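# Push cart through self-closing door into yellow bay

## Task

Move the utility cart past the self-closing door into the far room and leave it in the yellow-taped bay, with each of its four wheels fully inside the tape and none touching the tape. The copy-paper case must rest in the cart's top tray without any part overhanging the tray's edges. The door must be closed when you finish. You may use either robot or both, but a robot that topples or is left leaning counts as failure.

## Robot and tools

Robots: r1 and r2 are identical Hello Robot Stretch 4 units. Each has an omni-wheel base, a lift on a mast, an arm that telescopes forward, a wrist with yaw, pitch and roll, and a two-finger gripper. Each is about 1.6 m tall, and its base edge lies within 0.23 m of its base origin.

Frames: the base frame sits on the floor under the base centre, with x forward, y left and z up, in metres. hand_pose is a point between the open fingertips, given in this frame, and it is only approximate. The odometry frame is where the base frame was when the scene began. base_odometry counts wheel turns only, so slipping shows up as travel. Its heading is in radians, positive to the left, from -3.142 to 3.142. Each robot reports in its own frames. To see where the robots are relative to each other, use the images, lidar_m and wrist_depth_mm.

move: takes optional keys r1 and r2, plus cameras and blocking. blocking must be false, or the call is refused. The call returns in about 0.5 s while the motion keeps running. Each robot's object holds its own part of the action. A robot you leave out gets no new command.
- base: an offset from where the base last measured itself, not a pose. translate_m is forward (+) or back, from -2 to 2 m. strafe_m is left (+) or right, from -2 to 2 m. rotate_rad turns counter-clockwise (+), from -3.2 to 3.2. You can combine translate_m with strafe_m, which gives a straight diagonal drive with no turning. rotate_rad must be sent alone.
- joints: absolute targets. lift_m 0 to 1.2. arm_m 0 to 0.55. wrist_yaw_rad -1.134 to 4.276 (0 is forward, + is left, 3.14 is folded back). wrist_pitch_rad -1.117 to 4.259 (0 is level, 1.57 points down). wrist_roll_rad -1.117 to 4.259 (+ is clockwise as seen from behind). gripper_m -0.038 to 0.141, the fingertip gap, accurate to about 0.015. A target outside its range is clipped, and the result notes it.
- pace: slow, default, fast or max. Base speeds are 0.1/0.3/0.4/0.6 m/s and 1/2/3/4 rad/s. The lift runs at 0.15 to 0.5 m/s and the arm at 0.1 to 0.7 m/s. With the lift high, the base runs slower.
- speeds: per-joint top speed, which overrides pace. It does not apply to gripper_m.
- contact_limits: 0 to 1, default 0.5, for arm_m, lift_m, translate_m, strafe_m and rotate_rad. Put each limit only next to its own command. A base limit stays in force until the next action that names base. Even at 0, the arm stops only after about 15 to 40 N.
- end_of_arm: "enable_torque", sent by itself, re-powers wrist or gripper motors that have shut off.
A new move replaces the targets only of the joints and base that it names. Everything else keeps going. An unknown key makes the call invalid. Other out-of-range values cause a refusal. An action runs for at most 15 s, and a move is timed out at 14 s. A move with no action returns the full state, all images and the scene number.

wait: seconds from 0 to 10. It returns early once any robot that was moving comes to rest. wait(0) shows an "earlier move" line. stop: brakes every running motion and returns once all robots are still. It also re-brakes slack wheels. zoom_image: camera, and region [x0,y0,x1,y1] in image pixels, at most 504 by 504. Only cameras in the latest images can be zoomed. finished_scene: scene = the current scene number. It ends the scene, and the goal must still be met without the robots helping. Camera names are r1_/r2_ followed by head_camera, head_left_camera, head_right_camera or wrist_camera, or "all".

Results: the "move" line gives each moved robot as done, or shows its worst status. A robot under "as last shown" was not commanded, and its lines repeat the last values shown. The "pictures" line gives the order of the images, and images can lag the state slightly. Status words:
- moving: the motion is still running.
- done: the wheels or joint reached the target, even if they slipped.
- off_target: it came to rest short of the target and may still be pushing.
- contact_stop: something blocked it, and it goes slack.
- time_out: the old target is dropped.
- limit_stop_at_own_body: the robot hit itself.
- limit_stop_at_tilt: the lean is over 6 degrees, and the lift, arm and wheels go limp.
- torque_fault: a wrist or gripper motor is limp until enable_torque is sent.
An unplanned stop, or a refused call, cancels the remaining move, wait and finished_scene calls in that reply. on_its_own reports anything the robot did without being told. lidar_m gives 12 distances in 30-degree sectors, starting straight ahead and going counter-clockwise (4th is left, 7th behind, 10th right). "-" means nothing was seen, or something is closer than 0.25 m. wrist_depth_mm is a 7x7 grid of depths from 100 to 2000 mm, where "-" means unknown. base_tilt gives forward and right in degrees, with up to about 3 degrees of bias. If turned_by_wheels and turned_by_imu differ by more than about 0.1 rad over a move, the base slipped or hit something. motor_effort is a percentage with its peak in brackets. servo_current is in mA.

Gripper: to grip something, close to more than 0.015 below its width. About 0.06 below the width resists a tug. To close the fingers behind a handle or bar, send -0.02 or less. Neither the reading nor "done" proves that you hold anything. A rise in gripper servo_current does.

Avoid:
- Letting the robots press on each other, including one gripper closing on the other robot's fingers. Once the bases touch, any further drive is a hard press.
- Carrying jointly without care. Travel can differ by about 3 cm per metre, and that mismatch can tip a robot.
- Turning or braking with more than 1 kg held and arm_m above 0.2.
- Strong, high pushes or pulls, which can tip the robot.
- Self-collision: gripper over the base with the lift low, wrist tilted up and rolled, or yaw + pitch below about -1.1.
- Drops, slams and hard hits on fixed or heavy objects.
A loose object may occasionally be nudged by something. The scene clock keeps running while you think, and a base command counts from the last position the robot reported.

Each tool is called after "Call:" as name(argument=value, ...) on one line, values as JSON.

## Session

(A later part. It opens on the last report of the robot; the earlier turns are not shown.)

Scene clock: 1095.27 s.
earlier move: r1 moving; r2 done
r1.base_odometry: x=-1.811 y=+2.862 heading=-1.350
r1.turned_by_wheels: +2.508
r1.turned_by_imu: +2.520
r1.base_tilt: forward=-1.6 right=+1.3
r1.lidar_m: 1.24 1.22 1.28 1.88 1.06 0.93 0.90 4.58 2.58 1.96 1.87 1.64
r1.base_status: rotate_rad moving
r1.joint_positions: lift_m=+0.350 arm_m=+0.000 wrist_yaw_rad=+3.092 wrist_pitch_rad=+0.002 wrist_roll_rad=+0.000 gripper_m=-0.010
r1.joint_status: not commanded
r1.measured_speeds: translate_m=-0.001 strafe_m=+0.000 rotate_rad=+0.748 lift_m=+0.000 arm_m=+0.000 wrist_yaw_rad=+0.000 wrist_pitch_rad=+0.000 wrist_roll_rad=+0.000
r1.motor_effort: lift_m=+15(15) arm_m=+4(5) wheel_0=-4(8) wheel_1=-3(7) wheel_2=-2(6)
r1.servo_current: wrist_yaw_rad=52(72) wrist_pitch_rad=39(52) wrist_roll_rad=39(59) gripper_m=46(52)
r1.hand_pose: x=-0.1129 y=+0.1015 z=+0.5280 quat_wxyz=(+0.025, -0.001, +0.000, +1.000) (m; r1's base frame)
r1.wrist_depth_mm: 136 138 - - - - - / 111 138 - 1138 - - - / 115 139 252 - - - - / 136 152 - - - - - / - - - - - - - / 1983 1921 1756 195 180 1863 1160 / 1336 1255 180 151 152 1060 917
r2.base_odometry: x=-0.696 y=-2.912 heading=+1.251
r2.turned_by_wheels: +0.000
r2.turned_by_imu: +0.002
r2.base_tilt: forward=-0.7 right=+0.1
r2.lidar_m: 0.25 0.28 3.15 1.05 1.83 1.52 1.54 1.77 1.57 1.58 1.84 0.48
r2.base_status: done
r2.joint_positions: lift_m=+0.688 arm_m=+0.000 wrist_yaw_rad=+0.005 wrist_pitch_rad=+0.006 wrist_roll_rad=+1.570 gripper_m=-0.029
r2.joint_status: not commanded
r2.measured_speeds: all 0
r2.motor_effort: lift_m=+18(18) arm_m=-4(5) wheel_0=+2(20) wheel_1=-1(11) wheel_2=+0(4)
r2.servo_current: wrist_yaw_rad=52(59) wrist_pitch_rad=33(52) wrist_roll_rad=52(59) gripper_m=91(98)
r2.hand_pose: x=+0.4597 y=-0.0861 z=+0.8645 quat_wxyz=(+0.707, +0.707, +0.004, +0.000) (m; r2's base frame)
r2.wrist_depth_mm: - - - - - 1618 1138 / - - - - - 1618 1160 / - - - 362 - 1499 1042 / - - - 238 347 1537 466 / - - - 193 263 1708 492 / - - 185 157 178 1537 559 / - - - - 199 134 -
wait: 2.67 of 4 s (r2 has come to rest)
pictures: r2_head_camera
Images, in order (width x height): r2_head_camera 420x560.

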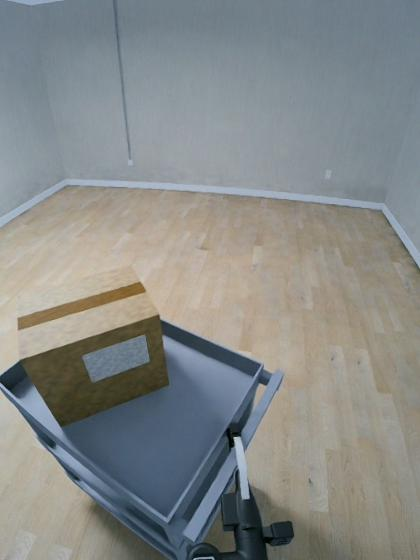

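Call:
move(blocking=false, r2={"base": {"rotate_rad": 0.7}, "pace": "slow"})

Call:
wait(seconds=3, cameras=["r2_head_camera", "r1_head_camera", "r1_head_left_camera"])

Scene clock: 1100.47 s.
earlier move: r1 done
move: r2 moving
r1.base_odometry: x=-1.811 y=+2.862 heading=-1.083
r1.turned_by_wheels: +0.267
r1.turned_by_imu: +0.268
r1.base_tilt: forward=-1.6 right=+1.2
r1.lidar_m: 1.20 1.22 1.42 2.80 1.05 0.90 - 3.48 2.16 1.88 1.92 1.38
r1.base_status: done
r1.joint_positions: lift_m=+0.350 arm_m=+0.000 wrist_yaw_rad=+3.092 wrist_pitch_rad=+0.002 wrist_roll_rad=+0.000 gripper_m=-0.010
r1.joint_status: not commanded
r1.measured_speeds: all 0
r1.motor_effort: lift_m=+15(15) arm_m=+4(4) wheel_0=-5(5) wheel_1=-1(2) wheel_2=-1(1)
r1.servo_current: wrist_yaw_rad=39(65) wrist_pitch_rad=39(46) wrist_roll_rad=46(59) gripper_m=46(46)
r1.hand_pose: x=-0.1129 y=+0.1015 z=+0.5280 quat_wxyz=(+0.025, -0.001, +0.000, +1.000) (m; r1's base frame)
r1.wrist_depth_mm: 136 138 - - - 1060 - / 111 139 - - 1078 1098 - / 115 139 252 - - - - / 137 152 - - - - - / - - - - - - - / 1921 1983 1756 194 180 - 1808 / 1366 1308 180 181 152 - -
r2.base_odometry: x=-0.696 y=-2.912 heading=+1.374
r2.turned_by_wheels: +0.123
r2.turned_by_imu: +0.119
r2.base_tilt: forward=-0.7 right=+0.1
r2.lidar_m: 0.25 0.29 1.19 1.06 1.70 1.50 1.54 1.75 1.58 1.60 1.99 0.49
r2.base_status: rotate_rad moving
r2.joint_positions: lift_m=+0.688 arm_m=+0.000 wrist_yaw_rad=-0.015 wrist_pitch_rad=+0.006 wrist_roll_rad=+1.570 gripper_m=-0.029
r2.joint_status: not commanded
r2.measured_speeds: translate_m=-0.001 strafe_m=+0.000 rotate_rad=+0.479 lift_m=+0.000 arm_m=+0.000 wrist_yaw_rad=-0.051 wrist_pitch_rad=+0.000 wrist_roll_rad=+0.000
r2.motor_effort: lift_m=+18(18) arm_m=-4(5) wheel_0=-13(17) wheel_1=-8(9) wheel_2=-17(17)
r2.servo_current: wrist_yaw_rad=72(72) wrist_pitch_rad=46(52) wrist_roll_rad=39(59) gripper_m=98(98)
r2.hand_pose: x=+0.4580 y=-0.0918 z=+0.8645 quat_wxyz=(+0.707, +0.707, -0.003, -0.007) (m; r2's base frame)
r2.wrist_depth_mm: - - - - - 1618 1160 / - - - 349 - 1661 1160 / - - - 332 377 1464 1118 / - - - 211 307 1708 480 / - - - 178 251 1708 517 / - - 186 149 181 621 - / - - 466 - 196 133 -
pictures: none

Scene clock: 1101.93 s.
earlier move: r2 done
r1.base_odometry: x=-1.811 y=+2.862 heading=-1.083
r1.turned_by_wheels: +0.000
r1.turned_by_imu: +0.000
r1.base_tilt: forward=-1.6 right=+1.3
r1.lidar_m: 1.19 1.22 1.42 2.79 0.87 0.82 0.86 3.46 2.17 1.90 1.91 1.38
r1.base_status: done
r1.joint_positions: lift_m=+0.350 arm_m=+0.000 wrist_yaw_rad=+3.092 wrist_pitch_rad=+0.002 wrist_roll_rad=+0.000 gripper_m=-0.010
r1.joint_status: not commanded
r1.measured_speeds: all 0
r1.motor_effort: lift_m=+15(15) arm_m=+4(4) wheel_0=-5(5) wheel_1=-2(2) wheel_2=-1(1)
r1.servo_current: wrist_yaw_rad=46(72) wrist_pitch_rad=39(52) wrist_roll_rad=33(65) gripper_m=46(46)
r1.hand_pose: x=-0.1129 y=+0.1015 z=+0.5280 quat_wxyz=(+0.025, -0.001, +0.000, +1.000) (m; r1's base frame)
r1.wrist_depth_mm: 136 138 - - 1008 - - / 111 139 - - 1008 - 778 / 115 138 251 - - - - / 136 152 - - - - - / - - - - - - - / 1863 1983 1756 195 182 - 1756 / 1336 1255 181 151 142 - 1229
r2.base_odometry: x=-0.697 y=-2.912 heading=+1.950
r2.turned_by_wheels: +0.576
r2.turned_by_imu: +0.557
r2.base_tilt: forward=-0.7 right=+0.0
r2.lidar_m: 0.38 0.40 1.05 1.67 1.52 1.58 1.71 1.59 1.60 2.05 4.28 0.43
r2.base_status: done
r2.joint_positions: lift_m=+0.688 arm_m=+0.000 wrist_yaw_rad=+0.000 wrist_pitch_rad=+0.006 wrist_roll_rad=+1.570 gripper_m=-0.029
r2.joint_status: not commanded
r2.measured_speeds: all 0
r2.motor_effort: lift_m=+18(18) arm_m=-4(5) wheel_0=-4(17) wheel_1=-4(10) wheel_2=-3(22)
r2.servo_current: wrist_yaw_rad=52(117) wrist_pitch_rad=46(52) wrist_roll_rad=52(59) gripper_m=85(98)
r2.hand_pose: x=+0.4593 y=-0.0874 z=+0.8645 quat_wxyz=(+0.707, +0.707, +0.002, -0.002) (m; r2's base frame)
r2.wrist_depth_mm: - - - 165 224 1618 1138 / - - - 166 226 809 - / - - 512 167 229 831 - / - 480 462 229 229 842 - / - - 517 170 231 831 - / - - 185 171 178 - - / - - - - 235 1576 -
wait: 1.47 of 3 s (r2 has come to rest)
pictures: r1_head_camera, r1_head_left_camera, r2_head_camera
Images, in order (width x height): r1_head_camera 420x560, r1_head_left_camera 420x672, r2_head_camera 420x560.

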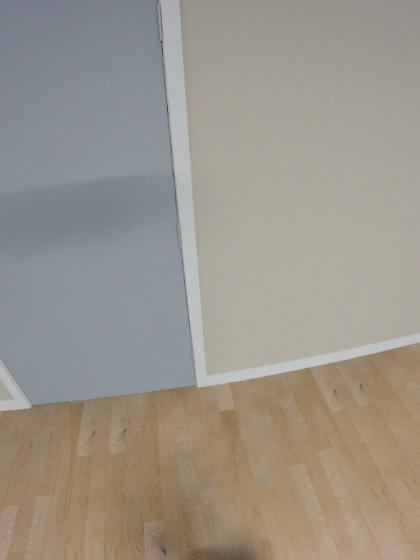

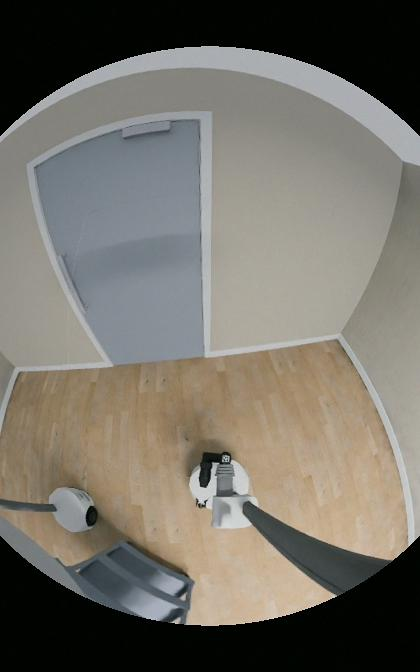

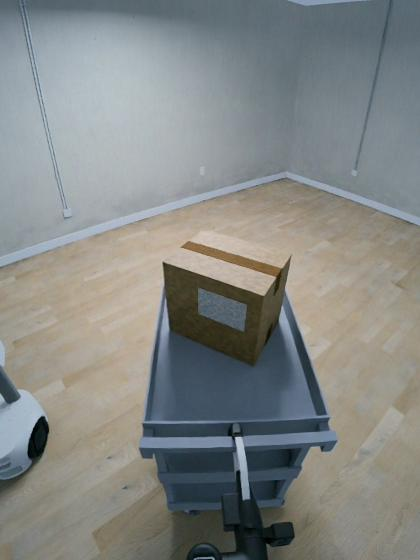

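Call:
zoom_image(camera="r1_head_left_camera", region=[0, 100, 240, 400])

Scaled by 1.680 from the camera's 420x672 image, which has a finer 600x960 frame.

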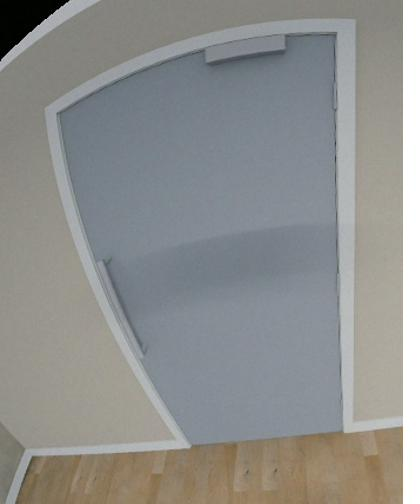

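Call:
move(blocking=false, r1={"base": {"rotate_rad": 0.88}, "joints": {"lift_m": 0.76}, "pace": "slow"})

Call:
wait(seconds=4)

Call:
move(blocking=false, r1={"joints": {"wrist_yaw_rad": -0.785, "gripper_m": 0.12}})

Call:
wait(seconds=4, cameras=["r1_head_camera", "r1_head_left_camera", "r1_wrist_camera", "r2_head_camera"])

Scene clock: 1163.63 s.
move: r1 moving
r1.base_odometry: x=-1.811 y=+2.862 heading=-0.957
r1.turned_by_wheels: +0.126
r1.turned_by_imu: +0.126
r1.base_tilt: forward=-1.6 right=+1.3
r1.lidar_m: 1.21 1.25 1.63 1.05 0.84 0.83 - 2.93 2.05 1.91 1.86 1.28
r1.base_status: rotate_rad moving
r1.joint_positions: lift_m=+0.375 arm_m=+0.000 wrist_yaw_rad=+3.092 wrist_pitch_rad=+0.002 wrist_roll_rad=+0.000 gripper_m=-0.010
r1.joint_status: lift_m moving
r1.measured_speeds: translate_m=-0.001 strafe_m=+0.001 rotate_rad=+0.485 lift_m=+0.097 arm_m=+0.000 wrist_yaw_rad=+0.000 wrist_pitch_rad=+0.000 wrist_roll_rad=+0.000
r1.motor_effort: lift_m=+27(28) arm_m=+4(4) wheel_0=-6(8) wheel_1=-7(7) wheel_2=-7(7)
r1.servo_current: wrist_yaw_rad=52(59) wrist_pitch_rad=39(46) wrist_roll_rad=46(65) gripper_m=39(46)
r1.hand_pose: x=-0.1129 y=+0.1015 z=+0.5524 quat_wxyz=(+0.025, -0.001, +0.000, +1.000) (m; r1's base frame)
r1.wrist_depth_mm: 136 138 - - 976 1008 - / 111 139 - - 991 - - / 115 139 260 - - - - / 137 152 - - - - - / - - - - - - - / 1983 - 1808 194 1366 - 1921 / 1397 1308 180 151 142 - -
r2: as last shown
r2.turned_by_wheels: +0.000
r2.turned_by_imu: +0.000
r2.base_tilt: forward=-0.6 right=+0.1
r2.lidar_m: 0.39 0.40 1.06 1.65 1.51 1.58 1.73 1.60 1.62 2.02 4.27 0.42
r2.motor_effort: lift_m=+18(18) arm_m=-4(4) wheel_0=-4(4) wheel_1=-5(5) wheel_2=-3(3)
r2.servo_current: wrist_yaw_rad=39(52) wrist_pitch_rad=46(52) wrist_roll_rad=46(59) gripper_m=91(91)
r2.wrist_depth_mm: - - - 164 224 1661 1118 / - - - 166 226 798 - / - - 508 167 227 831 - / - 477 462 228 229 831 - / - - 517 170 231 842 - / - - 185 171 179 - - / - - - - 233 1576 -
pictures: none

Scene clock: 1166.90 s.
earlier move: r1 done
r1.base_odometry: x=-1.811 y=+2.862 heading=-0.204
r1.turned_by_wheels: +0.753
r1.turned_by_imu: +0.757
r1.base_tilt: forward=-1.6 right=+1.3
r1.lidar_m: 1.35 2.11 1.03 0.83 0.84 4.55 2.38 1.94 1.92 1.52 1.22 1.21
r1.base_status: done
r1.joint_positions: lift_m=+0.759 arm_m=+0.000 wrist_yaw_rad=+3.092 wrist_pitch_rad=+0.002 wrist_roll_rad=+0.000 gripper_m=-0.010
r1.joint_status: all done
r1.measured_speeds: all 0
r1.motor_effort: lift_m=+25(28) arm_m=+4(4) wheel_0=-3(8) wheel_1=-4(7) wheel_2=-2(7)
r1.servo_current: wrist_yaw_rad=46(78) wrist_pitch_rad=39(52) wrist_roll_rad=59(65) gripper_m=39(52)
r1.hand_pose: x=-0.1129 y=+0.1015 z=+0.9371 quat_wxyz=(+0.025, -0.001, +0.000, +1.000) (m; r1's base frame)
r1.wrist_depth_mm: 136 138 - - - - - / 111 138 - - - - - / 115 139 262 - - - - / 136 153 - - - - - / - - - - - - - / - - - 195 - - - / - - 180 181 152 - -
r2.base_odometry: x=-0.697 y=-2.912 heading=+1.950
r2.turned_by_wheels: +0.000
r2.turned_by_imu: +0.000
r2.base_tilt: forward=-0.6 right=+0.1
r2.lidar_m: 0.40 0.41 1.03 1.67 1.52 1.58 1.70 1.59 1.62 2.04 4.26 0.45
r2.base_status: not commanded
r2.joint_positions: lift_m=+0.688 arm_m=+0.000 wrist_yaw_rad=+0.000 wrist_pitch_rad=+0.006 wrist_roll_rad=+1.570 gripper_m=-0.029
r2.joint_status: not commanded
r2.measured_speeds: all 0
r2.motor_effort: lift_m=+18(18) arm_m=-3(4) wheel_0=-4(5) wheel_1=-4(5) wheel_2=-3(3)
r2.servo_current: wrist_yaw_rad=52(59) wrist_pitch_rad=52(52) wrist_roll_rad=39(59) gripper_m=85(98)
r2.hand_pose: x=+0.4593 y=-0.0874 z=+0.8645 quat_wxyz=(+0.707, +0.707, +0.002, -0.002) (m; r2's base frame)
r2.wrist_depth_mm: - - - 165 224 1661 1160 / - - - 166 226 798 - / - - 512 167 228 831 - / - 484 466 228 229 831 - / - - 521 170 230 831 - / - - 185 171 178 - - / - - - - 235 1576 -
wait: 3.27 of 4 s (r1 has come to rest)
pictures: none

Scene clock: 1167.40 s.
move: r1 moving
r1.base_odometry: x=-1.811 y=+2.862 heading=-0.204
r1.turned_by_wheels: +0.000
r1.turned_by_imu: +0.000
r1.base_tilt: forward=-1.6 right=+1.3
r1.lidar_m: 1.35 2.11 1.05 0.82 0.83 4.55 2.38 1.95 1.93 1.54 1.24 1.21
r1.base_status: not commanded
r1.joint_positions: lift_m=+0.759 arm_m=+0.000 wrist_yaw_rad=+2.503 wrist_pitch_rad=+0.002 wrist_roll_rad=+0.000 gripper_m=+0.012
r1.joint_status: wrist_yaw_rad moving; gripper_m moving
r1.measured_speeds: translate_m=+0.000 strafe_m=+0.000 rotate_rad=+0.000 lift_m=+0.000 arm_m=+0.000 wrist_yaw_rad=-1.821 wrist_pitch_rad=+0.000 wrist_roll_rad=+0.000
r1.motor_effort: lift_m=+25(25) arm_m=+4(4) wheel_0=-3(4) wheel_1=-3(4) wheel_2=-2(3)
r1.servo_current: wrist_yaw_rad=98(124) wrist_pitch_rad=39(46) wrist_roll_rad=52(52) gripper_m=72(78)
r1.hand_pose: x=-0.0087 y=+0.2420 z=+0.9371 quat_wxyz=(+0.314, -0.001, +0.000, +0.950) (m; r1's base frame)
r1.wrist_depth_mm: - - - - - - - / - - - - - - - / - - - - - - - / - - - - - 820 788 / - - - - - 809 778 / - - 193 204 182 - - / - - 1921 - 160 - -
r2: as last shown
r2.base_tilt: forward=-0.7 right=+0.1
r2.lidar_m: 0.39 0.42 1.03 1.65 1.52 1.57 1.72 1.59 1.63 2.04 4.25 0.40
r2.motor_effort: lift_m=+18(18) arm_m=-4(4) wheel_0=-4(4) wheel_1=-4(5) wheel_2=-3(3)
r2.servo_current: wrist_yaw_rad=39(59) wrist_pitch_rad=46(52) wrist_roll_rad=52(52) gripper_m=85(91)
r2.wrist_depth_mm: - - - 164 224 1661 1138 / - - - 166 227 798 - / - - 517 167 227 831 - / - 484 466 228 229 831 - / - - 512 170 231 842 - / - - 185 171 179 - - / - - - - 234 1576 -
pictures: none

Scene clock: 1169.67 s.
earlier move: r1 done
r1.base_odometry: x=-1.811 y=+2.862 heading=-0.204
r1.turned_by_wheels: +0.000
r1.turned_by_imu: +0.000
r1.base_tilt: forward=-1.6 right=+1.3
r1.lidar_m: 1.35 2.10 1.05 0.84 0.85 4.55 2.40 1.95 1.91 1.51 1.24 1.21
r1.base_status: not commanded
r1.joint_positions: lift_m=+0.759 arm_m=+0.000 wrist_yaw_rad=-0.782 wrist_pitch_rad=+0.002 wrist_roll_rad=+0.000 gripper_m=+0.120
r1.joint_status: all done
r1.measured_speeds: all 0
r1.motor_effort: lift_m=+25(25) arm_m=+4(4) wheel_0=-3(4) wheel_1=-3(4) wheel_2=-2(3)
r1.servo_current: wrist_yaw_rad=52(124) wrist_pitch_rad=39(52) wrist_roll_rad=52(65) gripper_m=39(98)
r1.hand_pose: x=+0.3138 y=-0.2653 z=+0.9371 quat_wxyz=(+0.924, +0.000, +0.001, -0.381) (m; r1's base frame)
r1.wrist_depth_mm: - - - - - - - / - - - - - - - / - - - - - - - / - - - - - - - / - - - 1042 - - - / - 194 - 1060 190 - - / - 140 - 143 - - -
r2.base_odometry: x=-0.697 y=-2.912 heading=+1.950
r2.turned_by_wheels: +0.000
r2.turned_by_imu: +0.000
r2.base_tilt: forward=-0.6 right=+0.0
r2.lidar_m: 0.38 0.41 1.06 1.67 1.52 1.56 1.72 1.58 1.62 2.04 4.27 0.43
r2.base_status: not commanded
r2.joint_positions: lift_m=+0.688 arm_m=+0.000 wrist_yaw_rad=+0.000 wrist_pitch_rad=+0.006 wrist_roll_rad=+1.570 gripper_m=-0.029
r2.joint_status: not commanded
r2.measured_speeds: all 0
r2.motor_effort: lift_m=+18(18) arm_m=-4(4) wheel_0=-4(5) wheel_1=-4(5) wheel_2=-3(3)
r2.servo_current: wrist_yaw_rad=46(59) wrist_pitch_rad=39(52) wrist_roll_rad=46(59) gripper_m=91(98)
r2.hand_pose: x=+0.4593 y=-0.0874 z=+0.8645 quat_wxyz=(+0.707, +0.707, +0.002, -0.002) (m; r2's base frame)
r2.wrist_depth_mm: - - - 164 224 1618 1138 / - - - 166 226 809 - / - - 512 167 229 831 - / - 480 462 228 229 831 - / - - 517 170 230 831 - / - - 185 171 178 - - / - - - - 233 1576 -
wait: 2.27 of 4 s (r1 has come to rest)
pictures: r1_head_camera, r1_head_left_camera, r1_wrist_camera, r2_head_camera
Images, in order (width x height): r1_head_camera 420x560, r1_head_left_camera 420x672, r1_wrist_camera 616x392, r2_head_camera 420x560.

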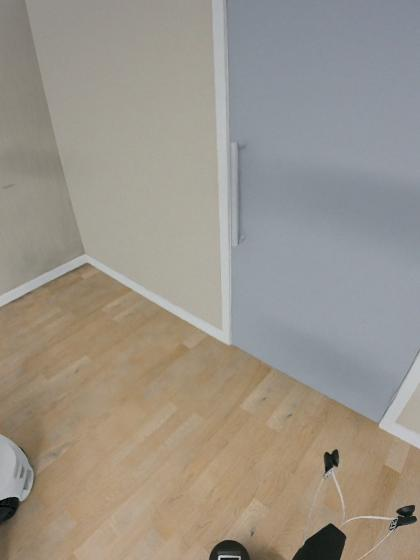

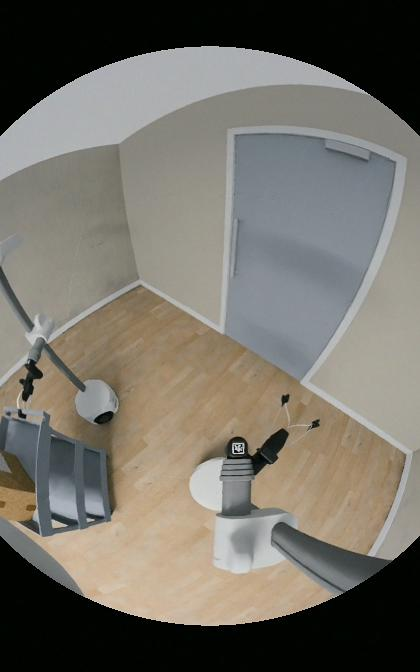

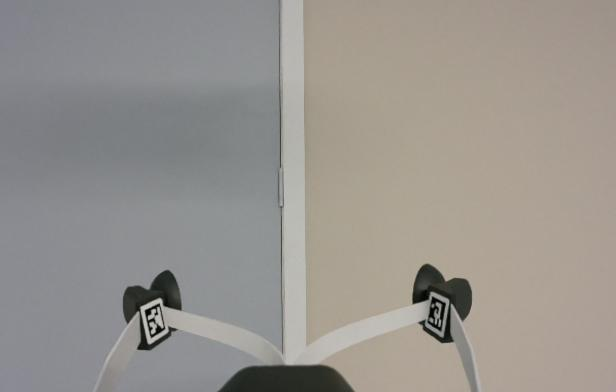

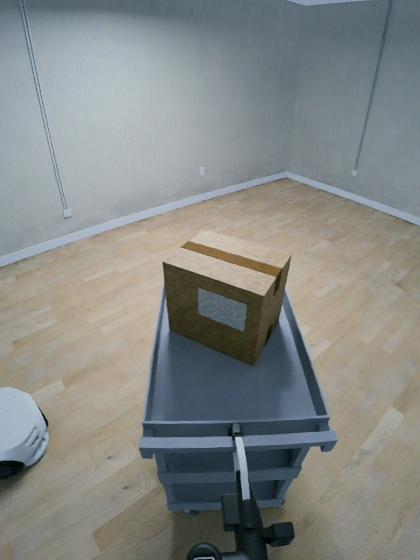

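Call:
move(blocking=false, r1={"base": {"translate_m": 0.7, "strafe_m": 0.475}})

Call:
wait(seconds=5, cameras=["r1_head_camera", "r1_head_left_camera", "r1_wrist_camera"])

Scene clock: 1183.67 s.
move: r1 moving
r1.base_odometry: x=-1.778 y=+2.875 heading=-0.204
r1.turned_by_wheels: +0.000
r1.turned_by_imu: -0.001
r1.base_tilt: forward=-1.6 right=+1.3
r1.lidar_m: 1.32 2.08 1.01 0.82 0.82 4.57 2.43 1.96 1.96 1.48 1.21 1.20
r1.base_status: translate_m moving; strafe_m moving
r1.joint_positions: lift_m=+0.759 arm_m=+0.000 wrist_yaw_rad=-0.782 wrist_pitch_rad=+0.002 wrist_roll_rad=+0.000 gripper_m=+0.120
r1.joint_status: not commanded
r1.measured_speeds: translate_m=+0.111 strafe_m=+0.076 rotate_rad=-0.001 lift_m=+0.000 arm_m=+0.000 wrist_yaw_rad=+0.000 wrist_pitch_rad=+0.000 wrist_roll_rad=+0.000
r1.motor_effort: lift_m=+25(25) arm_m=+4(4) wheel_0=-5(7) wheel_1=+9(9) wheel_2=-8(9)
r1.servo_current: wrist_yaw_rad=52(59) wrist_pitch_rad=39(52) wrist_roll_rad=59(59) gripper_m=46(46)
r1.hand_pose: x=+0.3138 y=-0.2653 z=+0.9371 quat_wxyz=(+0.924, +0.000, +0.001, -0.381) (m; r1's base frame)
r1.wrist_depth_mm: - - - - - - - / - - - - - - - / - - - - - - - / - - - - - - - / - - - - - - - / - 194 - - 190 - - / - 140 - 139 - - -
r2: as last shown
r2.base_tilt: forward=-0.7 right=+0.1
r2.lidar_m: 0.39 0.41 1.01 1.68 1.51 1.55 1.71 1.56 1.60 2.05 4.26 0.41
r2.motor_effort: lift_m=+18(18) arm_m=-4(4) wheel_0=-4(4) wheel_1=-5(5) wheel_2=-3(3)
r2.servo_current: wrist_yaw_rad=52(59) wrist_pitch_rad=39(52) wrist_roll_rad=52(52) gripper_m=91(98)
r2.wrist_depth_mm: - - - 164 224 1576 1138 / - - - 167 226 809 - / - - 512 167 227 831 - / - 480 462 228 229 842 - / - - 512 170 230 831 - / - - 184 171 178 - - / - - - - 234 1537 -
pictures: none

Scene clock: 1187.37 s.
earlier move: r1 done
r1.base_odometry: x=-1.029 y=+3.185 heading=-0.204
r1.turned_by_wheels: +0.000
r1.turned_by_imu: +0.003
r1.base_tilt: forward=-1.6 right=+1.2
r1.lidar_m: 1.06 1.72 2.00 0.48 0.50 0.67 1.18 2.76 2.47 1.20 1.00 0.87
r1.base_status: done
r1.joint_positions: lift_m=+0.760 arm_m=+0.000 wrist_yaw_rad=-0.782 wrist_pitch_rad=+0.002 wrist_roll_rad=+0.000 gripper_m=+0.120
r1.joint_status: not commanded
r1.measured_speeds: all 0
r1.motor_effort: lift_m=+25(25) arm_m=+4(4) wheel_0=-3(7) wheel_1=+0(11) wheel_2=+0(10)
r1.servo_current: wrist_yaw_rad=39(78) wrist_pitch_rad=46(52) wrist_roll_rad=59(65) gripper_m=39(46)
r1.hand_pose: x=+0.3138 y=-0.2653 z=+0.9372 quat_wxyz=(+0.924, +0.000, +0.001, -0.381) (m; r1's base frame)
r1.wrist_depth_mm: - - - - - - - / - - 723 - - - - / - - 732 - - - - / - - 723 - - - - / - - 723 - - - - / - 194 - - 189 - - / - 140 - 139 - - -
r2.base_odometry: x=-0.697 y=-2.912 heading=+1.950
r2.turned_by_wheels: +0.000
r2.turned_by_imu: +0.001
r2.base_tilt: forward=-0.7 right=+0.0
r2.lidar_m: 0.39 0.41 0.54 0.48 1.00 1.55 1.71 1.57 1.61 2.04 4.26 0.42
r2.base_status: not commanded
r2.joint_positions: lift_m=+0.688 arm_m=+0.000 wrist_yaw_rad=+0.000 wrist_pitch_rad=+0.006 wrist_roll_rad=+1.570 gripper_m=-0.029
r2.joint_status: not commanded
r2.measured_speeds: all 0
r2.motor_effort: lift_m=+18(18) arm_m=-4(4) wheel_0=-4(5) wheel_1=-4(5) wheel_2=-3(3)
r2.servo_current: wrist_yaw_rad=52(59) wrist_pitch_rad=46(52) wrist_roll_rad=46(65) gripper_m=91(98)
r2.hand_pose: x=+0.4593 y=-0.0874 z=+0.8645 quat_wxyz=(+0.707, +0.707, +0.002, -0.002) (m; r2's base frame)
r2.wrist_depth_mm: - - - 165 224 1576 1138 / - - - 166 227 798 - / - - 512 167 228 831 - / - 477 462 228 229 831 - / - - 508 169 230 842 - / - - 184 170 179 - - / - - - - 234 1576 -
wait: 3.70 of 5 s (r1 has come to rest)
pictures: r1_head_camera, r1_head_left_camera, r1_wrist_camera
Images, in order (width x height): r1_head_camera 420x560, r1_head_left_camera 420x672, r1_wrist_camera 616x392.

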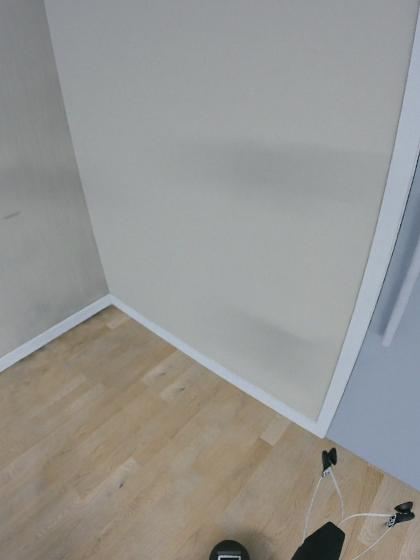

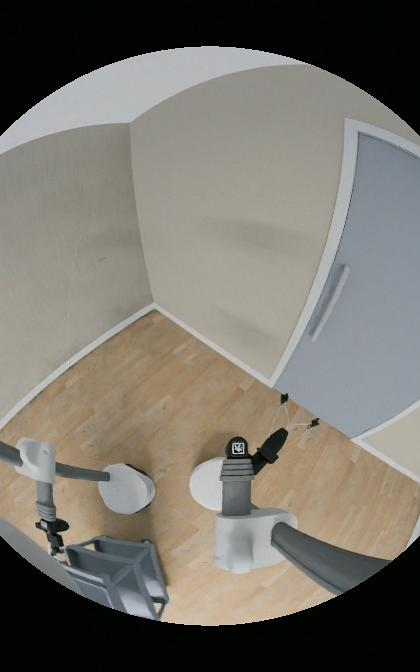

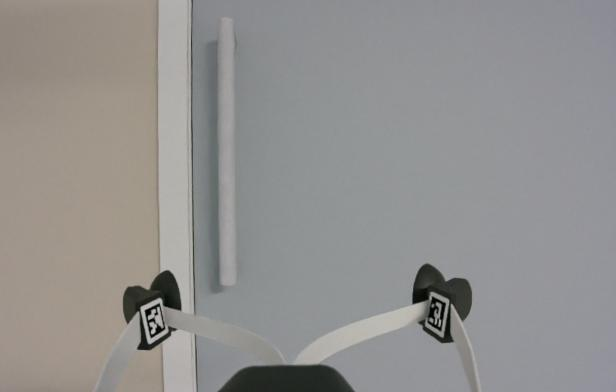

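Call:
move(blocking=false, r1={"base": {"translate_m": 0.334, "strafe_m": -0.161}, "pace": "slow"})

Call:
wait(seconds=6, cameras=["r1_head_left_camera", "r1_wrist_camera"])

Scene clock: 1198.27 s.
move: r1 moving
r1.base_odometry: x=-1.018 y=+3.177 heading=-0.203
r1.turned_by_wheels: +0.000
r1.turned_by_imu: +0.000
r1.base_tilt: forward=-1.6 right=+1.3
r1.lidar_m: 1.07 1.70 1.97 0.50 0.49 0.69 1.21 2.75 2.41 1.22 0.97 0.91
r1.base_status: translate_m moving; strafe_m moving
r1.joint_positions: lift_m=+0.760 arm_m=+0.000 wrist_yaw_rad=-0.782 wrist_pitch_rad=+0.002 wrist_roll_rad=+0.000 gripper_m=+0.120
r1.joint_status: not commanded
r1.measured_speeds: translate_m=+0.049 strafe_m=-0.023 rotate_rad=+0.001 lift_m=+0.000 arm_m=+0.000 wrist_yaw_rad=+0.000 wrist_pitch_rad=+0.000 wrist_roll_rad=+0.000
r1.motor_effort: lift_m=+25(25) arm_m=+4(4) wheel_0=+6(7) wheel_1=+3(5) wheel_2=-6(7)
r1.servo_current: wrist_yaw_rad=39(59) wrist_pitch_rad=46(46) wrist_roll_rad=59(59) gripper_m=46(46)
r1.hand_pose: x=+0.3138 y=-0.2653 z=+0.9372 quat_wxyz=(+0.924, +0.000, +0.001, -0.381) (m; r1's base frame)
r1.wrist_depth_mm: - - - - - - - / - - 707 - - - - / - - 723 - - - - / - - 707 - - - - / - - - - - - - / - 195 - - 189 - - / - 140 - 139 - - -
r2: as last shown
r2.turned_by_imu: +0.000
r2.base_tilt: forward=-0.6 right=+0.1
r2.lidar_m: 0.40 0.43 0.59 0.49 0.65 1.56 1.73 1.57 1.61 2.05 4.25 0.40
r2.motor_effort: lift_m=+18(18) arm_m=-4(4) wheel_0=-4(4) wheel_1=-4(5) wheel_2=-3(3)
r2.servo_current: wrist_yaw_rad=46(59) wrist_pitch_rad=46(52) wrist_roll_rad=52(52) gripper_m=85(91)
r2.wrist_depth_mm: - - - 165 224 1661 1160 / - - - 166 226 798 - / - - 508 167 228 842 - / - 484 462 228 229 831 - / - - 512 170 230 842 - / - - 185 170 178 - - / - - - - 235 1576 -
pictures: none

Scene clock: 1202.67 s.
earlier move: r1 done
r1.base_odometry: x=-0.734 y=+2.960 heading=-0.204
r1.turned_by_wheels: +0.000
r1.turned_by_imu: -0.001
r1.base_tilt: forward=-1.6 right=+1.3
r1.lidar_m: 0.70 1.07 1.92 2.14 0.76 1.01 3.53 2.82 1.58 0.79 0.63 0.54
r1.base_status: done
r1.joint_positions: lift_m=+0.760 arm_m=+0.000 wrist_yaw_rad=-0.782 wrist_pitch_rad=+0.002 wrist_roll_rad=+0.000 gripper_m=+0.120
r1.joint_status: not commanded
r1.measured_speeds: all 0
r1.motor_effort: lift_m=+25(25) arm_m=+4(4) wheel_0=+3(9) wheel_1=+3(6) wheel_2=-3(7)
r1.servo_current: wrist_yaw_rad=52(65) wrist_pitch_rad=46(52) wrist_roll_rad=52(65) gripper_m=39(52)
r1.hand_pose: x=+0.3138 y=-0.2653 z=+0.9372 quat_wxyz=(+0.924, +0.000, +0.001, -0.381) (m; r1's base frame)
r1.wrist_depth_mm: 424 433 445 455 466 480 492 / 421 430 442 459 469 480 492 / 424 436 445 459 469 480 496 / 424 433 452 462 473 484 500 / 427 439 449 466 473 480 500 / 430 433 452 462 466 488 500 / 427 436 449 143 477 480 500
r2.base_odometry: x=-0.697 y=-2.912 heading=+1.950
r2.turned_by_wheels: +0.000
r2.turned_by_imu: +0.001
r2.base_tilt: forward=-0.7 right=+0.1
r2.lidar_m: 0.39 0.43 2.52 0.75 0.75 1.57 1.73 1.58 1.59 2.03 4.27 0.43
r2.base_status: not commanded
r2.joint_positions: lift_m=+0.688 arm_m=+0.000 wrist_yaw_rad=+0.000 wrist_pitch_rad=+0.006 wrist_roll_rad=+1.570 gripper_m=-0.029
r2.joint_status: not commanded
r2.measured_speeds: all 0
r2.motor_effort: lift_m=+18(18) arm_m=-4(4) wheel_0=-4(5) wheel_1=-5(5) wheel_2=-3(3)
r2.servo_current: wrist_yaw_rad=39(59) wrist_pitch_rad=46(52) wrist_roll_rad=59(59) gripper_m=91(98)
r2.hand_pose: x=+0.4593 y=-0.0874 z=+0.8645 quat_wxyz=(+0.707, +0.707, +0.002, -0.002) (m; r2's base frame)
r2.wrist_depth_mm: - - - 165 224 1576 1118 / - - - 166 225 798 - / - - 508 168 228 831 - / - 480 462 228 229 831 - / - - 517 170 230 831 - / - - 185 171 179 - - / - - - - 233 1576 -
wait: 4.40 of 6 s (r1 has come to rest)
pictures: r1_head_left_camera, r1_wrist_camera
Images, in order (width x height): r1_head_left_camera 420x672, r1_wrist_camera 616x392.

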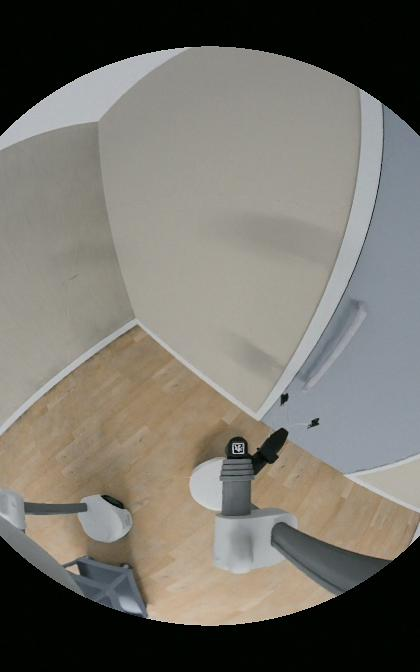

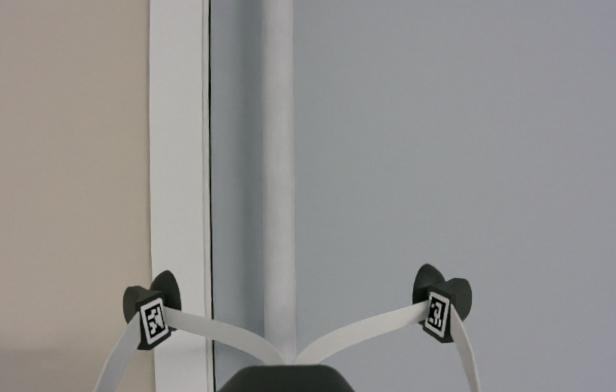

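Call:
move(blocking=false, r1={"joints": {"wrist_yaw_rad": -0.65}})

Call:
wait(seconds=1.5, cameras=["r1_head_camera", "r1_wrist_camera"])

Scene clock: 1227.77 s.
move: r1 moving
r1.base_odometry: x=-0.734 y=+2.960 heading=-0.204
r1.turned_by_wheels: +0.000
r1.turned_by_imu: +0.000
r1.base_tilt: forward=-1.6 right=+1.3
r1.lidar_m: 0.67 1.10 1.91 2.11 0.75 1.03 3.53 2.84 1.55 0.77 0.63 0.54
r1.base_status: not commanded
r1.joint_positions: lift_m=+0.760 arm_m=+0.000 wrist_yaw_rad=-0.653 wrist_pitch_rad=+0.002 wrist_roll_rad=+0.000 gripper_m=+0.120
r1.joint_status: wrist_yaw_rad moving
r1.measured_speeds: all 0
r1.motor_effort: lift_m=+25(25) arm_m=+4(4) wheel_0=+2(3) wheel_1=+2(3) wheel_2=-2(3)
r1.servo_current: wrist_yaw_rad=33(111) wrist_pitch_rad=46(46) wrist_roll_rad=46(65) gripper_m=52(52)
r1.hand_pose: x=+0.3469 y=-0.2446 z=+0.9372 quat_wxyz=(+0.947, +0.000, +0.001, -0.321) (m; r1's base frame)
r1.wrist_depth_mm: 449 442 442 436 433 433 427 / 452 445 445 442 436 436 433 / 445 449 442 445 436 436 427 / - 452 445 442 436 436 430 / - 452 445 442 436 439 436 / - 201 180 442 211 433 433 / - 161 452 143 442 436 436
r2: as last shown
r2.turned_by_imu: +0.000
r2.base_tilt: forward=-0.6 right=+0.1
r2.lidar_m: 0.38 0.42 2.50 0.74 0.75 1.54 1.72 1.58 1.61 2.03 4.28 0.41
r2.motor_effort: lift_m=+18(18) arm_m=-4(4) wheel_0=-4(4) wheel_1=-5(5) wheel_2=-3(3)
r2.servo_current: wrist_yaw_rad=52(59) wrist_pitch_rad=52(52) wrist_roll_rad=52(59) gripper_m=85(98)
r2.wrist_depth_mm: - - - 165 224 1618 1160 / - - - 166 225 798 - / - - 508 167 229 831 - / - 484 462 228 229 831 - / - - 517 169 231 831 - / - - 185 171 179 - - / - - - - 233 1576 -
pictures: none

Scene clock: 1227.93 s.
earlier move: r1 done
r1.base_odometry: x=-0.734 y=+2.960 heading=-0.204
r1.turned_by_wheels: +0.000
r1.turned_by_imu: +0.000
r1.base_tilt: forward=-1.6 right=+1.3
r1.lidar_m: 0.68 1.10 1.88 2.13 0.74 1.04 3.57 2.84 1.56 0.75 0.63 0.54
r1.base_status: not commanded
r1.joint_positions: lift_m=+0.760 arm_m=+0.000 wrist_yaw_rad=-0.653 wrist_pitch_rad=+0.002 wrist_roll_rad=+0.000 gripper_m=+0.120
r1.joint_status: all done
r1.measured_speeds: all 0
r1.motor_effort: lift_m=+25(25) arm_m=+4(4) wheel_0=+2(3) wheel_1=+2(3) wheel_2=-2(3)
r1.servo_current: wrist_yaw_rad=46(111) wrist_pitch_rad=46(46) wrist_roll_rad=52(65) gripper_m=39(52)
r1.hand_pose: x=+0.3469 y=-0.2446 z=+0.9372 quat_wxyz=(+0.947, +0.000, +0.001, -0.321) (m; r1's base frame)
r1.wrist_depth_mm: 452 442 439 442 436 430 430 / 452 445 445 442 439 433 430 / 449 445 442 442 442 439 436 / - 449 449 442 436 439 433 / - 452 449 439 439 439 433 / - 200 180 442 212 436 436 / - 161 449 144 442 439 436
r2.base_odometry: x=-0.697 y=-2.912 heading=+1.950
r2.turned_by_wheels: +0.000
r2.turned_by_imu: +0.000
r2.base_tilt: forward=-0.7 right=+0.1
r2.lidar_m: 0.37 0.40 2.49 0.78 0.75 1.55 1.72 1.57 1.62 2.05 4.26 0.41
r2.base_status: not commanded
r2.joint_positions: lift_m=+0.688 arm_m=+0.000 wrist_yaw_rad=+0.000 wrist_pitch_rad=+0.006 wrist_roll_rad=+1.570 gripper_m=-0.029
r2.joint_status: not commanded
r2.measured_speeds: all 0
r2.motor_effort: lift_m=+18(18) arm_m=-3(4) wheel_0=-4(4) wheel_1=-4(5) wheel_2=-3(3)
r2.servo_current: wrist_yaw_rad=52(59) wrist_pitch_rad=46(52) wrist_roll_rad=39(59) gripper_m=85(98)
r2.hand_pose: x=+0.4593 y=-0.0874 z=+0.8645 quat_wxyz=(+0.707, +0.707, +0.002, -0.002) (m; r2's base frame)
r2.wrist_depth_mm: - - - 165 225 1618 1138 / - - - 166 226 798 - / - - 512 167 229 820 - / - 480 466 228 229 831 - / - - 517 169 231 842 - / - - 185 171 178 - - / - - - - 234 1537 -
wait: 0.17 of 1.5 s (r1 has come to rest)
pictures: r1_head_camera, r1_wrist_camera
Images, in order (width x height): r1_head_camera 420x560, r1_wrist_camera 616x392.

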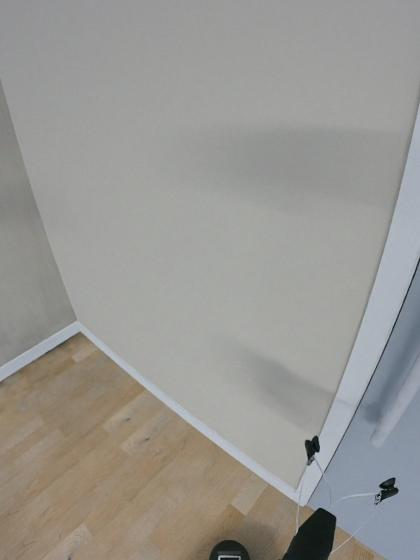

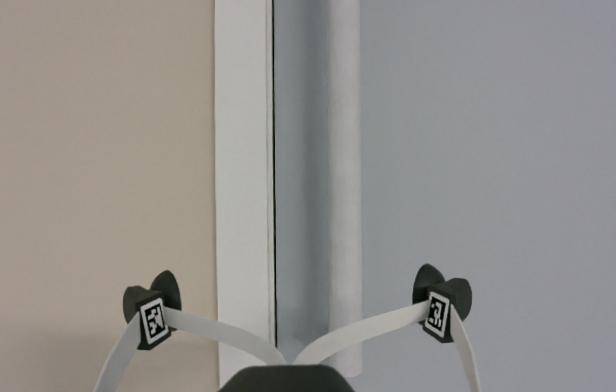

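Call:
move(blocking=false, r1={"base": {"translate_m": 0.1, "strafe_m": -0.116}, "pace": "slow"})

Call:
wait(seconds=3.5, cameras=["r1_wrist_camera"])

Scene clock: 1235.80 s.
move: r1 moving
r1.base_odometry: x=-0.728 y=+2.949 heading=-0.204
r1.turned_by_wheels: +0.000
r1.turned_by_imu: -0.001
r1.base_tilt: forward=-1.6 right=+1.3
r1.lidar_m: 0.68 1.09 1.91 2.11 0.77 1.05 3.53 2.84 1.55 0.77 0.60 0.52
r1.base_status: translate_m moving; strafe_m moving
r1.joint_positions: lift_m=+0.760 arm_m=+0.000 wrist_yaw_rad=-0.653 wrist_pitch_rad=+0.002 wrist_roll_rad=+0.000 gripper_m=+0.120
r1.joint_status: not commanded
r1.measured_speeds: translate_m=+0.032 strafe_m=-0.038 rotate_rad=-0.002 lift_m=+0.000 arm_m=+0.000 wrist_yaw_rad=+0.000 wrist_pitch_rad=+0.000 wrist_roll_rad=+0.000
r1.motor_effort: lift_m=+25(25) arm_m=+4(4) wheel_0=+5(9) wheel_1=-5(6) wheel_2=-5(5)
r1.servo_current: wrist_yaw_rad=59(72) wrist_pitch_rad=39(46) wrist_roll_rad=65(65) gripper_m=39(46)
r1.hand_pose: x=+0.3469 y=-0.2446 z=+0.9372 quat_wxyz=(+0.947, +0.000, +0.001, -0.321) (m; r1's base frame)
r1.wrist_depth_mm: 436 436 433 433 424 418 421 / 436 439 427 430 427 424 421 / 442 439 436 430 430 427 424 / 442 436 433 433 430 430 421 / 445 439 439 433 427 424 424 / 445 439 180 436 355 427 427 / 442 442 439 143 430 430 424
r2: as last shown
r2.lidar_m: 0.39 0.42 2.53 0.75 0.78 1.55 1.71 1.58 1.62 2.07 4.26 0.41
r2.motor_effort: lift_m=+18(18) arm_m=-4(4) wheel_0=-4(4) wheel_1=-4(5) wheel_2=-3(3)
r2.servo_current: wrist_yaw_rad=52(59) wrist_pitch_rad=39(52) wrist_roll_rad=46(52) gripper_m=91(98)
r2.wrist_depth_mm: - - - 165 224 1618 1160 / - - - 166 226 809 - / - - 512 168 227 820 - / - 484 466 228 229 842 - / - - 517 170 230 831 - / - - 185 171 179 - - / - - - - 234 1618 -
pictures: none

Scene clock: 1238.10 s.
earlier move: r1 done
r1.base_odometry: x=-0.660 y=+2.826 heading=-0.204
r1.turned_by_wheels: +0.000
r1.turned_by_imu: +0.000
r1.base_tilt: forward=-1.6 right=+1.3
r1.lidar_m: 0.55 0.83 1.94 2.15 0.88 1.18 3.50 2.82 1.20 0.59 0.46 0.40
r1.base_status: done
r1.joint_positions: lift_m=+0.760 arm_m=+0.000 wrist_yaw_rad=-0.653 wrist_pitch_rad=+0.002 wrist_roll_rad=+0.000 gripper_m=+0.120
r1.joint_status: not commanded
r1.measured_speeds: all 0
r1.motor_effort: lift_m=+25(25) arm_m=+4(4) wheel_0=+4(9) wheel_1=-2(6) wheel_2=-3(6)
r1.servo_current: wrist_yaw_rad=46(72) wrist_pitch_rad=39(52) wrist_roll_rad=52(65) gripper_m=39(52)
r1.hand_pose: x=+0.3469 y=-0.2446 z=+0.9372 quat_wxyz=(+0.947, +0.000, +0.001, -0.321) (m; r1's base frame)
r1.wrist_depth_mm: 297 296 296 214 290 285 285 / 297 296 296 214 290 287 286 / 300 297 294 216 291 287 286 / 300 298 297 215 291 290 287 / 300 300 296 216 293 289 289 / 301 298 296 216 212 290 287 / 303 162 298 144 294 291 289
r2.base_odometry: x=-0.697 y=-2.912 heading=+1.950
r2.turned_by_wheels: +0.000
r2.turned_by_imu: +0.000
r2.base_tilt: forward=-0.7 right=+0.1
r2.lidar_m: 0.37 0.42 2.51 0.92 0.90 1.57 1.73 1.58 1.61 2.04 4.27 0.44
r2.base_status: not commanded
r2.joint_positions: lift_m=+0.688 arm_m=+0.000 wrist_yaw_rad=+0.000 wrist_pitch_rad=+0.006 wrist_roll_rad=+1.570 gripper_m=-0.029
r2.joint_status: not commanded
r2.measured_speeds: all 0
r2.motor_effort: lift_m=+18(18) arm_m=-4(4) wheel_0=-4(5) wheel_1=-4(5) wheel_2=-3(3)
r2.servo_current: wrist_yaw_rad=52(59) wrist_pitch_rad=46(52) wrist_roll_rad=46(59) gripper_m=85(98)
r2.hand_pose: x=+0.4593 y=-0.0874 z=+0.8645 quat_wxyz=(+0.707, +0.707, +0.002, -0.002) (m; r2's base frame)
r2.wrist_depth_mm: - - - 164 224 1618 1138 / - - - 166 226 809 - / - - 512 167 228 831 - / - 484 466 227 229 842 - / - - 512 170 230 831 - / - - 185 171 179 - - / - - - - 235 1576 -
wait: 2.30 of 3.5 s (r1 has come to rest)
pictures: r1_wrist_camera
Images, in order (width x height): r1_wrist_camera 616x392.

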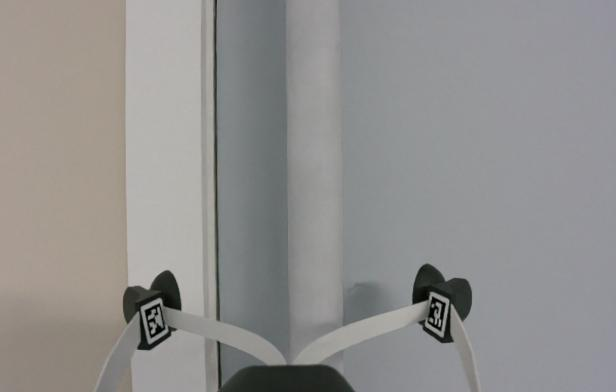

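Call:
move(blocking=false, r1={"base": {"translate_m": 0.03, "strafe_m": -0.0355}, "pace": "slow"})

Call:
wait(seconds=2, cameras=["r1_wrist_camera"])

Scene clock: 1249.27 s.
move: r1 moving
r1.base_odometry: x=-0.654 y=+2.815 heading=-0.204
r1.turned_by_wheels: +0.000
r1.turned_by_imu: +0.000
r1.base_tilt: forward=-1.6 right=+1.2
r1.lidar_m: 0.50 0.80 1.93 2.13 0.92 1.20 3.46 2.83 1.16 0.58 0.46 0.38
r1.base_status: translate_m moving; strafe_m moving
r1.joint_positions: lift_m=+0.760 arm_m=+0.000 wrist_yaw_rad=-0.653 wrist_pitch_rad=+0.002 wrist_roll_rad=+0.000 gripper_m=+0.120
r1.joint_status: not commanded
r1.measured_speeds: translate_m=+0.032 strafe_m=-0.037 rotate_rad=+0.002 lift_m=+0.000 arm_m=+0.000 wrist_yaw_rad=+0.000 wrist_pitch_rad=+0.000 wrist_roll_rad=+0.000
r1.motor_effort: lift_m=+25(25) arm_m=+4(4) wheel_0=+6(9) wheel_1=-5(5) wheel_2=-4(7)
r1.servo_current: wrist_yaw_rad=46(65) wrist_pitch_rad=39(52) wrist_roll_rad=65(65) gripper_m=39(46)
r1.hand_pose: x=+0.3469 y=-0.2446 z=+0.9372 quat_wxyz=(+0.947, +0.000, +0.001, -0.321) (m; r1's base frame)
r1.wrist_depth_mm: 285 - 282 200 279 277 273 / 287 285 283 201 278 274 274 / 287 285 283 202 279 277 274 / 286 286 285 204 278 277 276 / 289 286 285 205 281 278 277 / 289 211 285 206 212 278 277 / 290 162 287 143 282 279 278
r2: as last shown
r2.lidar_m: 0.39 0.43 2.54 0.93 0.90 1.55 1.73 1.57 1.60 2.04 4.28 0.42
r2.servo_current: wrist_yaw_rad=52(59) wrist_pitch_rad=39(46) wrist_roll_rad=52(52) gripper_m=91(98)
r2.wrist_depth_mm: - - - 165 224 1661 1160 / - - - 166 226 809 - / - - 512 167 229 820 - / - 484 462 228 228 842 - / - - 517 169 230 854 - / - - 185 171 178 - - / - - - - 235 1537 -
pictures: none

Scene clock: 1250.40 s.
earlier move: r1 done
r1.base_odometry: x=-0.638 y=+2.786 heading=-0.204
r1.turned_by_wheels: +0.000
r1.turned_by_imu: +0.000
r1.base_tilt: forward=-1.6 right=+1.3
r1.lidar_m: 0.46 0.76 1.95 2.13 0.94 1.21 3.49 2.82 1.07 0.54 0.44 0.35
r1.base_status: done
r1.joint_positions: lift_m=+0.760 arm_m=+0.000 wrist_yaw_rad=-0.653 wrist_pitch_rad=+0.002 wrist_roll_rad=+0.000 gripper_m=+0.120
r1.joint_status: not commanded
r1.measured_speeds: all 0
r1.motor_effort: lift_m=+25(25) arm_m=+4(4) wheel_0=+3(9) wheel_1=-2(6) wheel_2=-4(7)
r1.servo_current: wrist_yaw_rad=52(72) wrist_pitch_rad=39(52) wrist_roll_rad=46(65) gripper_m=33(52)
r1.hand_pose: x=+0.3469 y=-0.2446 z=+0.9372 quat_wxyz=(+0.947, +0.000, +0.001, -0.321) (m; r1's base frame)
r1.wrist_depth_mm: 251 - 248 167 246 244 243 / 251 - 249 169 246 244 242 / 253 - 250 169 246 244 243 / 252 - 251 170 246 246 245 / 253 - 250 171 248 246 245 / 254 191 251 169 248 246 245 / 255 142 253 148 247 246 245
r2.base_odometry: x=-0.697 y=-2.912 heading=+1.950
r2.turned_by_wheels: +0.000
r2.turned_by_imu: +0.000
r2.base_tilt: forward=-0.7 right=+0.0
r2.lidar_m: 0.38 0.38 2.51 0.95 0.94 1.56 1.72 1.58 1.60 2.04 4.25 0.43
r2.base_status: not commanded
r2.joint_positions: lift_m=+0.688 arm_m=+0.000 wrist_yaw_rad=+0.000 wrist_pitch_rad=+0.006 wrist_roll_rad=+1.570 gripper_m=-0.029
r2.joint_status: not commanded
r2.measured_speeds: all 0
r2.motor_effort: lift_m=+18(18) arm_m=-4(4) wheel_0=-4(5) wheel_1=-4(5) wheel_2=-3(3)
r2.servo_current: wrist_yaw_rad=46(59) wrist_pitch_rad=52(52) wrist_roll_rad=52(59) gripper_m=98(98)
r2.hand_pose: x=+0.4593 y=-0.0874 z=+0.8645 quat_wxyz=(+0.707, +0.707, +0.002, -0.002) (m; r2's base frame)
r2.wrist_depth_mm: - - - 164 224 1618 1138 / - - - 166 225 820 - / - - 512 167 228 831 - / - 484 466 229 229 842 - / - - 512 170 230 831 - / - - 185 171 179 - - / - - - - 234 1576 -
wait: 1.13 of 2 s (r1 has come to rest)
pictures: r1_wrist_camera
Images, in order (width x height): r1_wrist_camera 616x392.

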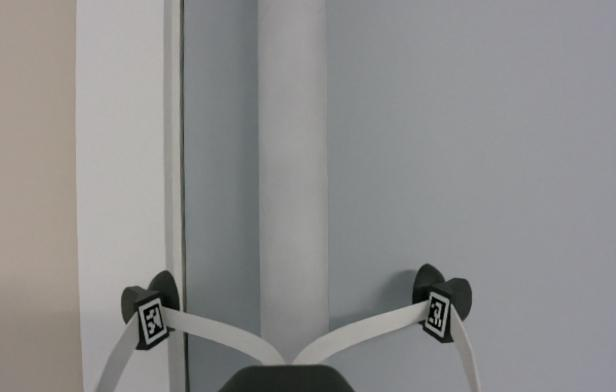

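Call:
move(blocking=false, r1={"joints": {"gripper_m": -0.03}})

Call:
wait(seconds=2.5, cameras=["r1_wrist_camera"])

Scene clock: 1254.63 s.
move: r1 moving
r1.base_odometry: x=-0.638 y=+2.786 heading=-0.204
r1.turned_by_wheels: +0.000
r1.turned_by_imu: +0.000
r1.base_tilt: forward=-1.6 right=+1.3
r1.lidar_m: 0.45 0.75 1.96 2.16 0.93 1.24 3.49 2.83 1.05 0.54 0.42 0.34
r1.base_status: not commanded
r1.joint_positions: lift_m=+0.760 arm_m=+0.000 wrist_yaw_rad=-0.653 wrist_pitch_rad=+0.002 wrist_roll_rad=+0.000 gripper_m=+0.106
r1.joint_status: gripper_m moving
r1.measured_speeds: translate_m=+0.000 strafe_m=+0.000 rotate_rad=+0.000 lift_m=+0.000 arm_m=+0.000 wrist_yaw_rad=+0.005 wrist_pitch_rad=+0.000 wrist_roll_rad=+0.000
r1.motor_effort: lift_m=+25(25) arm_m=+4(4) wheel_0=+3(3) wheel_1=-3(3) wheel_2=-4(4)
r1.servo_current: wrist_yaw_rad=46(59) wrist_pitch_rad=39(46) wrist_roll_rad=39(52) gripper_m=78(104)
r1.hand_pose: x=+0.3469 y=-0.2446 z=+0.9372 quat_wxyz=(+0.947, +0.000, +0.001, -0.321) (m; r1's base frame)
r1.wrist_depth_mm: 252 - 249 167 244 242 239 / 253 - 249 169 244 242 240 / 253 - 250 169 245 242 240 / 255 - 251 170 246 243 241 / 254 - 250 170 247 245 243 / 256 193 252 169 200 244 243 / 256 142 252 153 247 244 243
r2: as last shown
r2.base_tilt: forward=-0.7 right=+0.1
r2.lidar_m: 0.37 0.41 2.54 0.97 0.93 1.56 1.73 1.57 1.60 2.02 4.26 0.42
r2.motor_effort: lift_m=+18(18) arm_m=-3(4) wheel_0=-4(5) wheel_1=-4(5) wheel_2=-3(3)
r2.servo_current: wrist_yaw_rad=46(52) wrist_pitch_rad=39(46) wrist_roll_rad=52(52) gripper_m=85(91)
r2.wrist_depth_mm: - - - 165 223 1661 1138 / - - - 166 225 788 - / - - 512 167 228 820 - / - 480 466 229 229 842 - / - - 521 170 230 842 - / - - 185 170 179 - - / - - - - 235 1576 -
pictures: none

Scene clock: 1256.37 s.
earlier move: r1 done
r1.base_odometry: x=-0.638 y=+2.785 heading=-0.204
r1.turned_by_wheels: +0.000
r1.turned_by_imu: +0.000
r1.base_tilt: forward=-1.6 right=+1.3
r1.lidar_m: 0.47 0.76 1.96 2.17 0.93 1.22 3.51 2.79 1.05 0.55 0.41 0.34
r1.base_status: not commanded
r1.joint_positions: lift_m=+0.760 arm_m=+0.000 wrist_yaw_rad=-0.649 wrist_pitch_rad=+0.002 wrist_roll_rad=+0.000 gripper_m=-0.029
r1.joint_status: all done
r1.measured_speeds: all 0
r1.motor_effort: lift_m=+24(25) arm_m=-4(4) wheel_0=-7(7) wheel_1=-1(3) wheel_2=+1(4)
r1.servo_current: wrist_yaw_rad=46(65) wrist_pitch_rad=39(52) wrist_roll_rad=52(72) gripper_m=78(169)
r1.hand_pose: x=+0.3480 y=-0.2439 z=+0.9372 quat_wxyz=(+0.948, +0.000, +0.001, -0.319) (m; r1's base frame)
r1.wrist_depth_mm: 250 - 245 166 242 239 236 / 252 - 247 167 242 239 236 / 251 - 247 167 243 240 238 / 252 - 246 167 243 239 239 / 252 - 249 168 244 241 240 / 254 - 248 168 243 243 239 / 253 137 248 165 178 241 241
r2.base_odometry: x=-0.697 y=-2.912 heading=+1.950
r2.turned_by_wheels: +0.000
r2.turned_by_imu: +0.000
r2.base_tilt: forward=-0.7 right=+0.1
r2.lidar_m: 0.37 0.41 2.50 0.97 0.94 1.55 1.73 1.56 1.60 2.06 4.25 0.42
r2.base_status: not commanded
r2.joint_positions: lift_m=+0.688 arm_m=+0.000 wrist_yaw_rad=+0.000 wrist_pitch_rad=+0.006 wrist_roll_rad=+1.570 gripper_m=-0.029
r2.joint_status: not commanded
r2.measured_speeds: all 0
r2.motor_effort: lift_m=+18(18) arm_m=-3(4) wheel_0=-4(5) wheel_1=-4(5) wheel_2=-3(3)
r2.servo_current: wrist_yaw_rad=39(59) wrist_pitch_rad=46(52) wrist_roll_rad=39(59) gripper_m=85(98)
r2.hand_pose: x=+0.4593 y=-0.0874 z=+0.8645 quat_wxyz=(+0.707, +0.707, +0.002, -0.002) (m; r2's base frame)
r2.wrist_depth_mm: - - - 164 223 1661 1138 / - - - 166 225 809 - / - - 512 167 228 820 - / - 484 462 229 229 831 - / - - 517 169 230 831 - / - - 185 170 179 - - / - - - - 233 1576 -
wait: 1.73 of 2.5 s (r1 has come to rest)
pictures: r1_wrist_camera
Images, in order (width x height): r1_wrist_camera 616x392.

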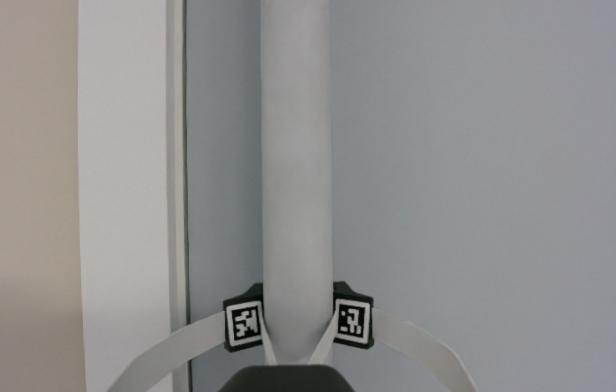

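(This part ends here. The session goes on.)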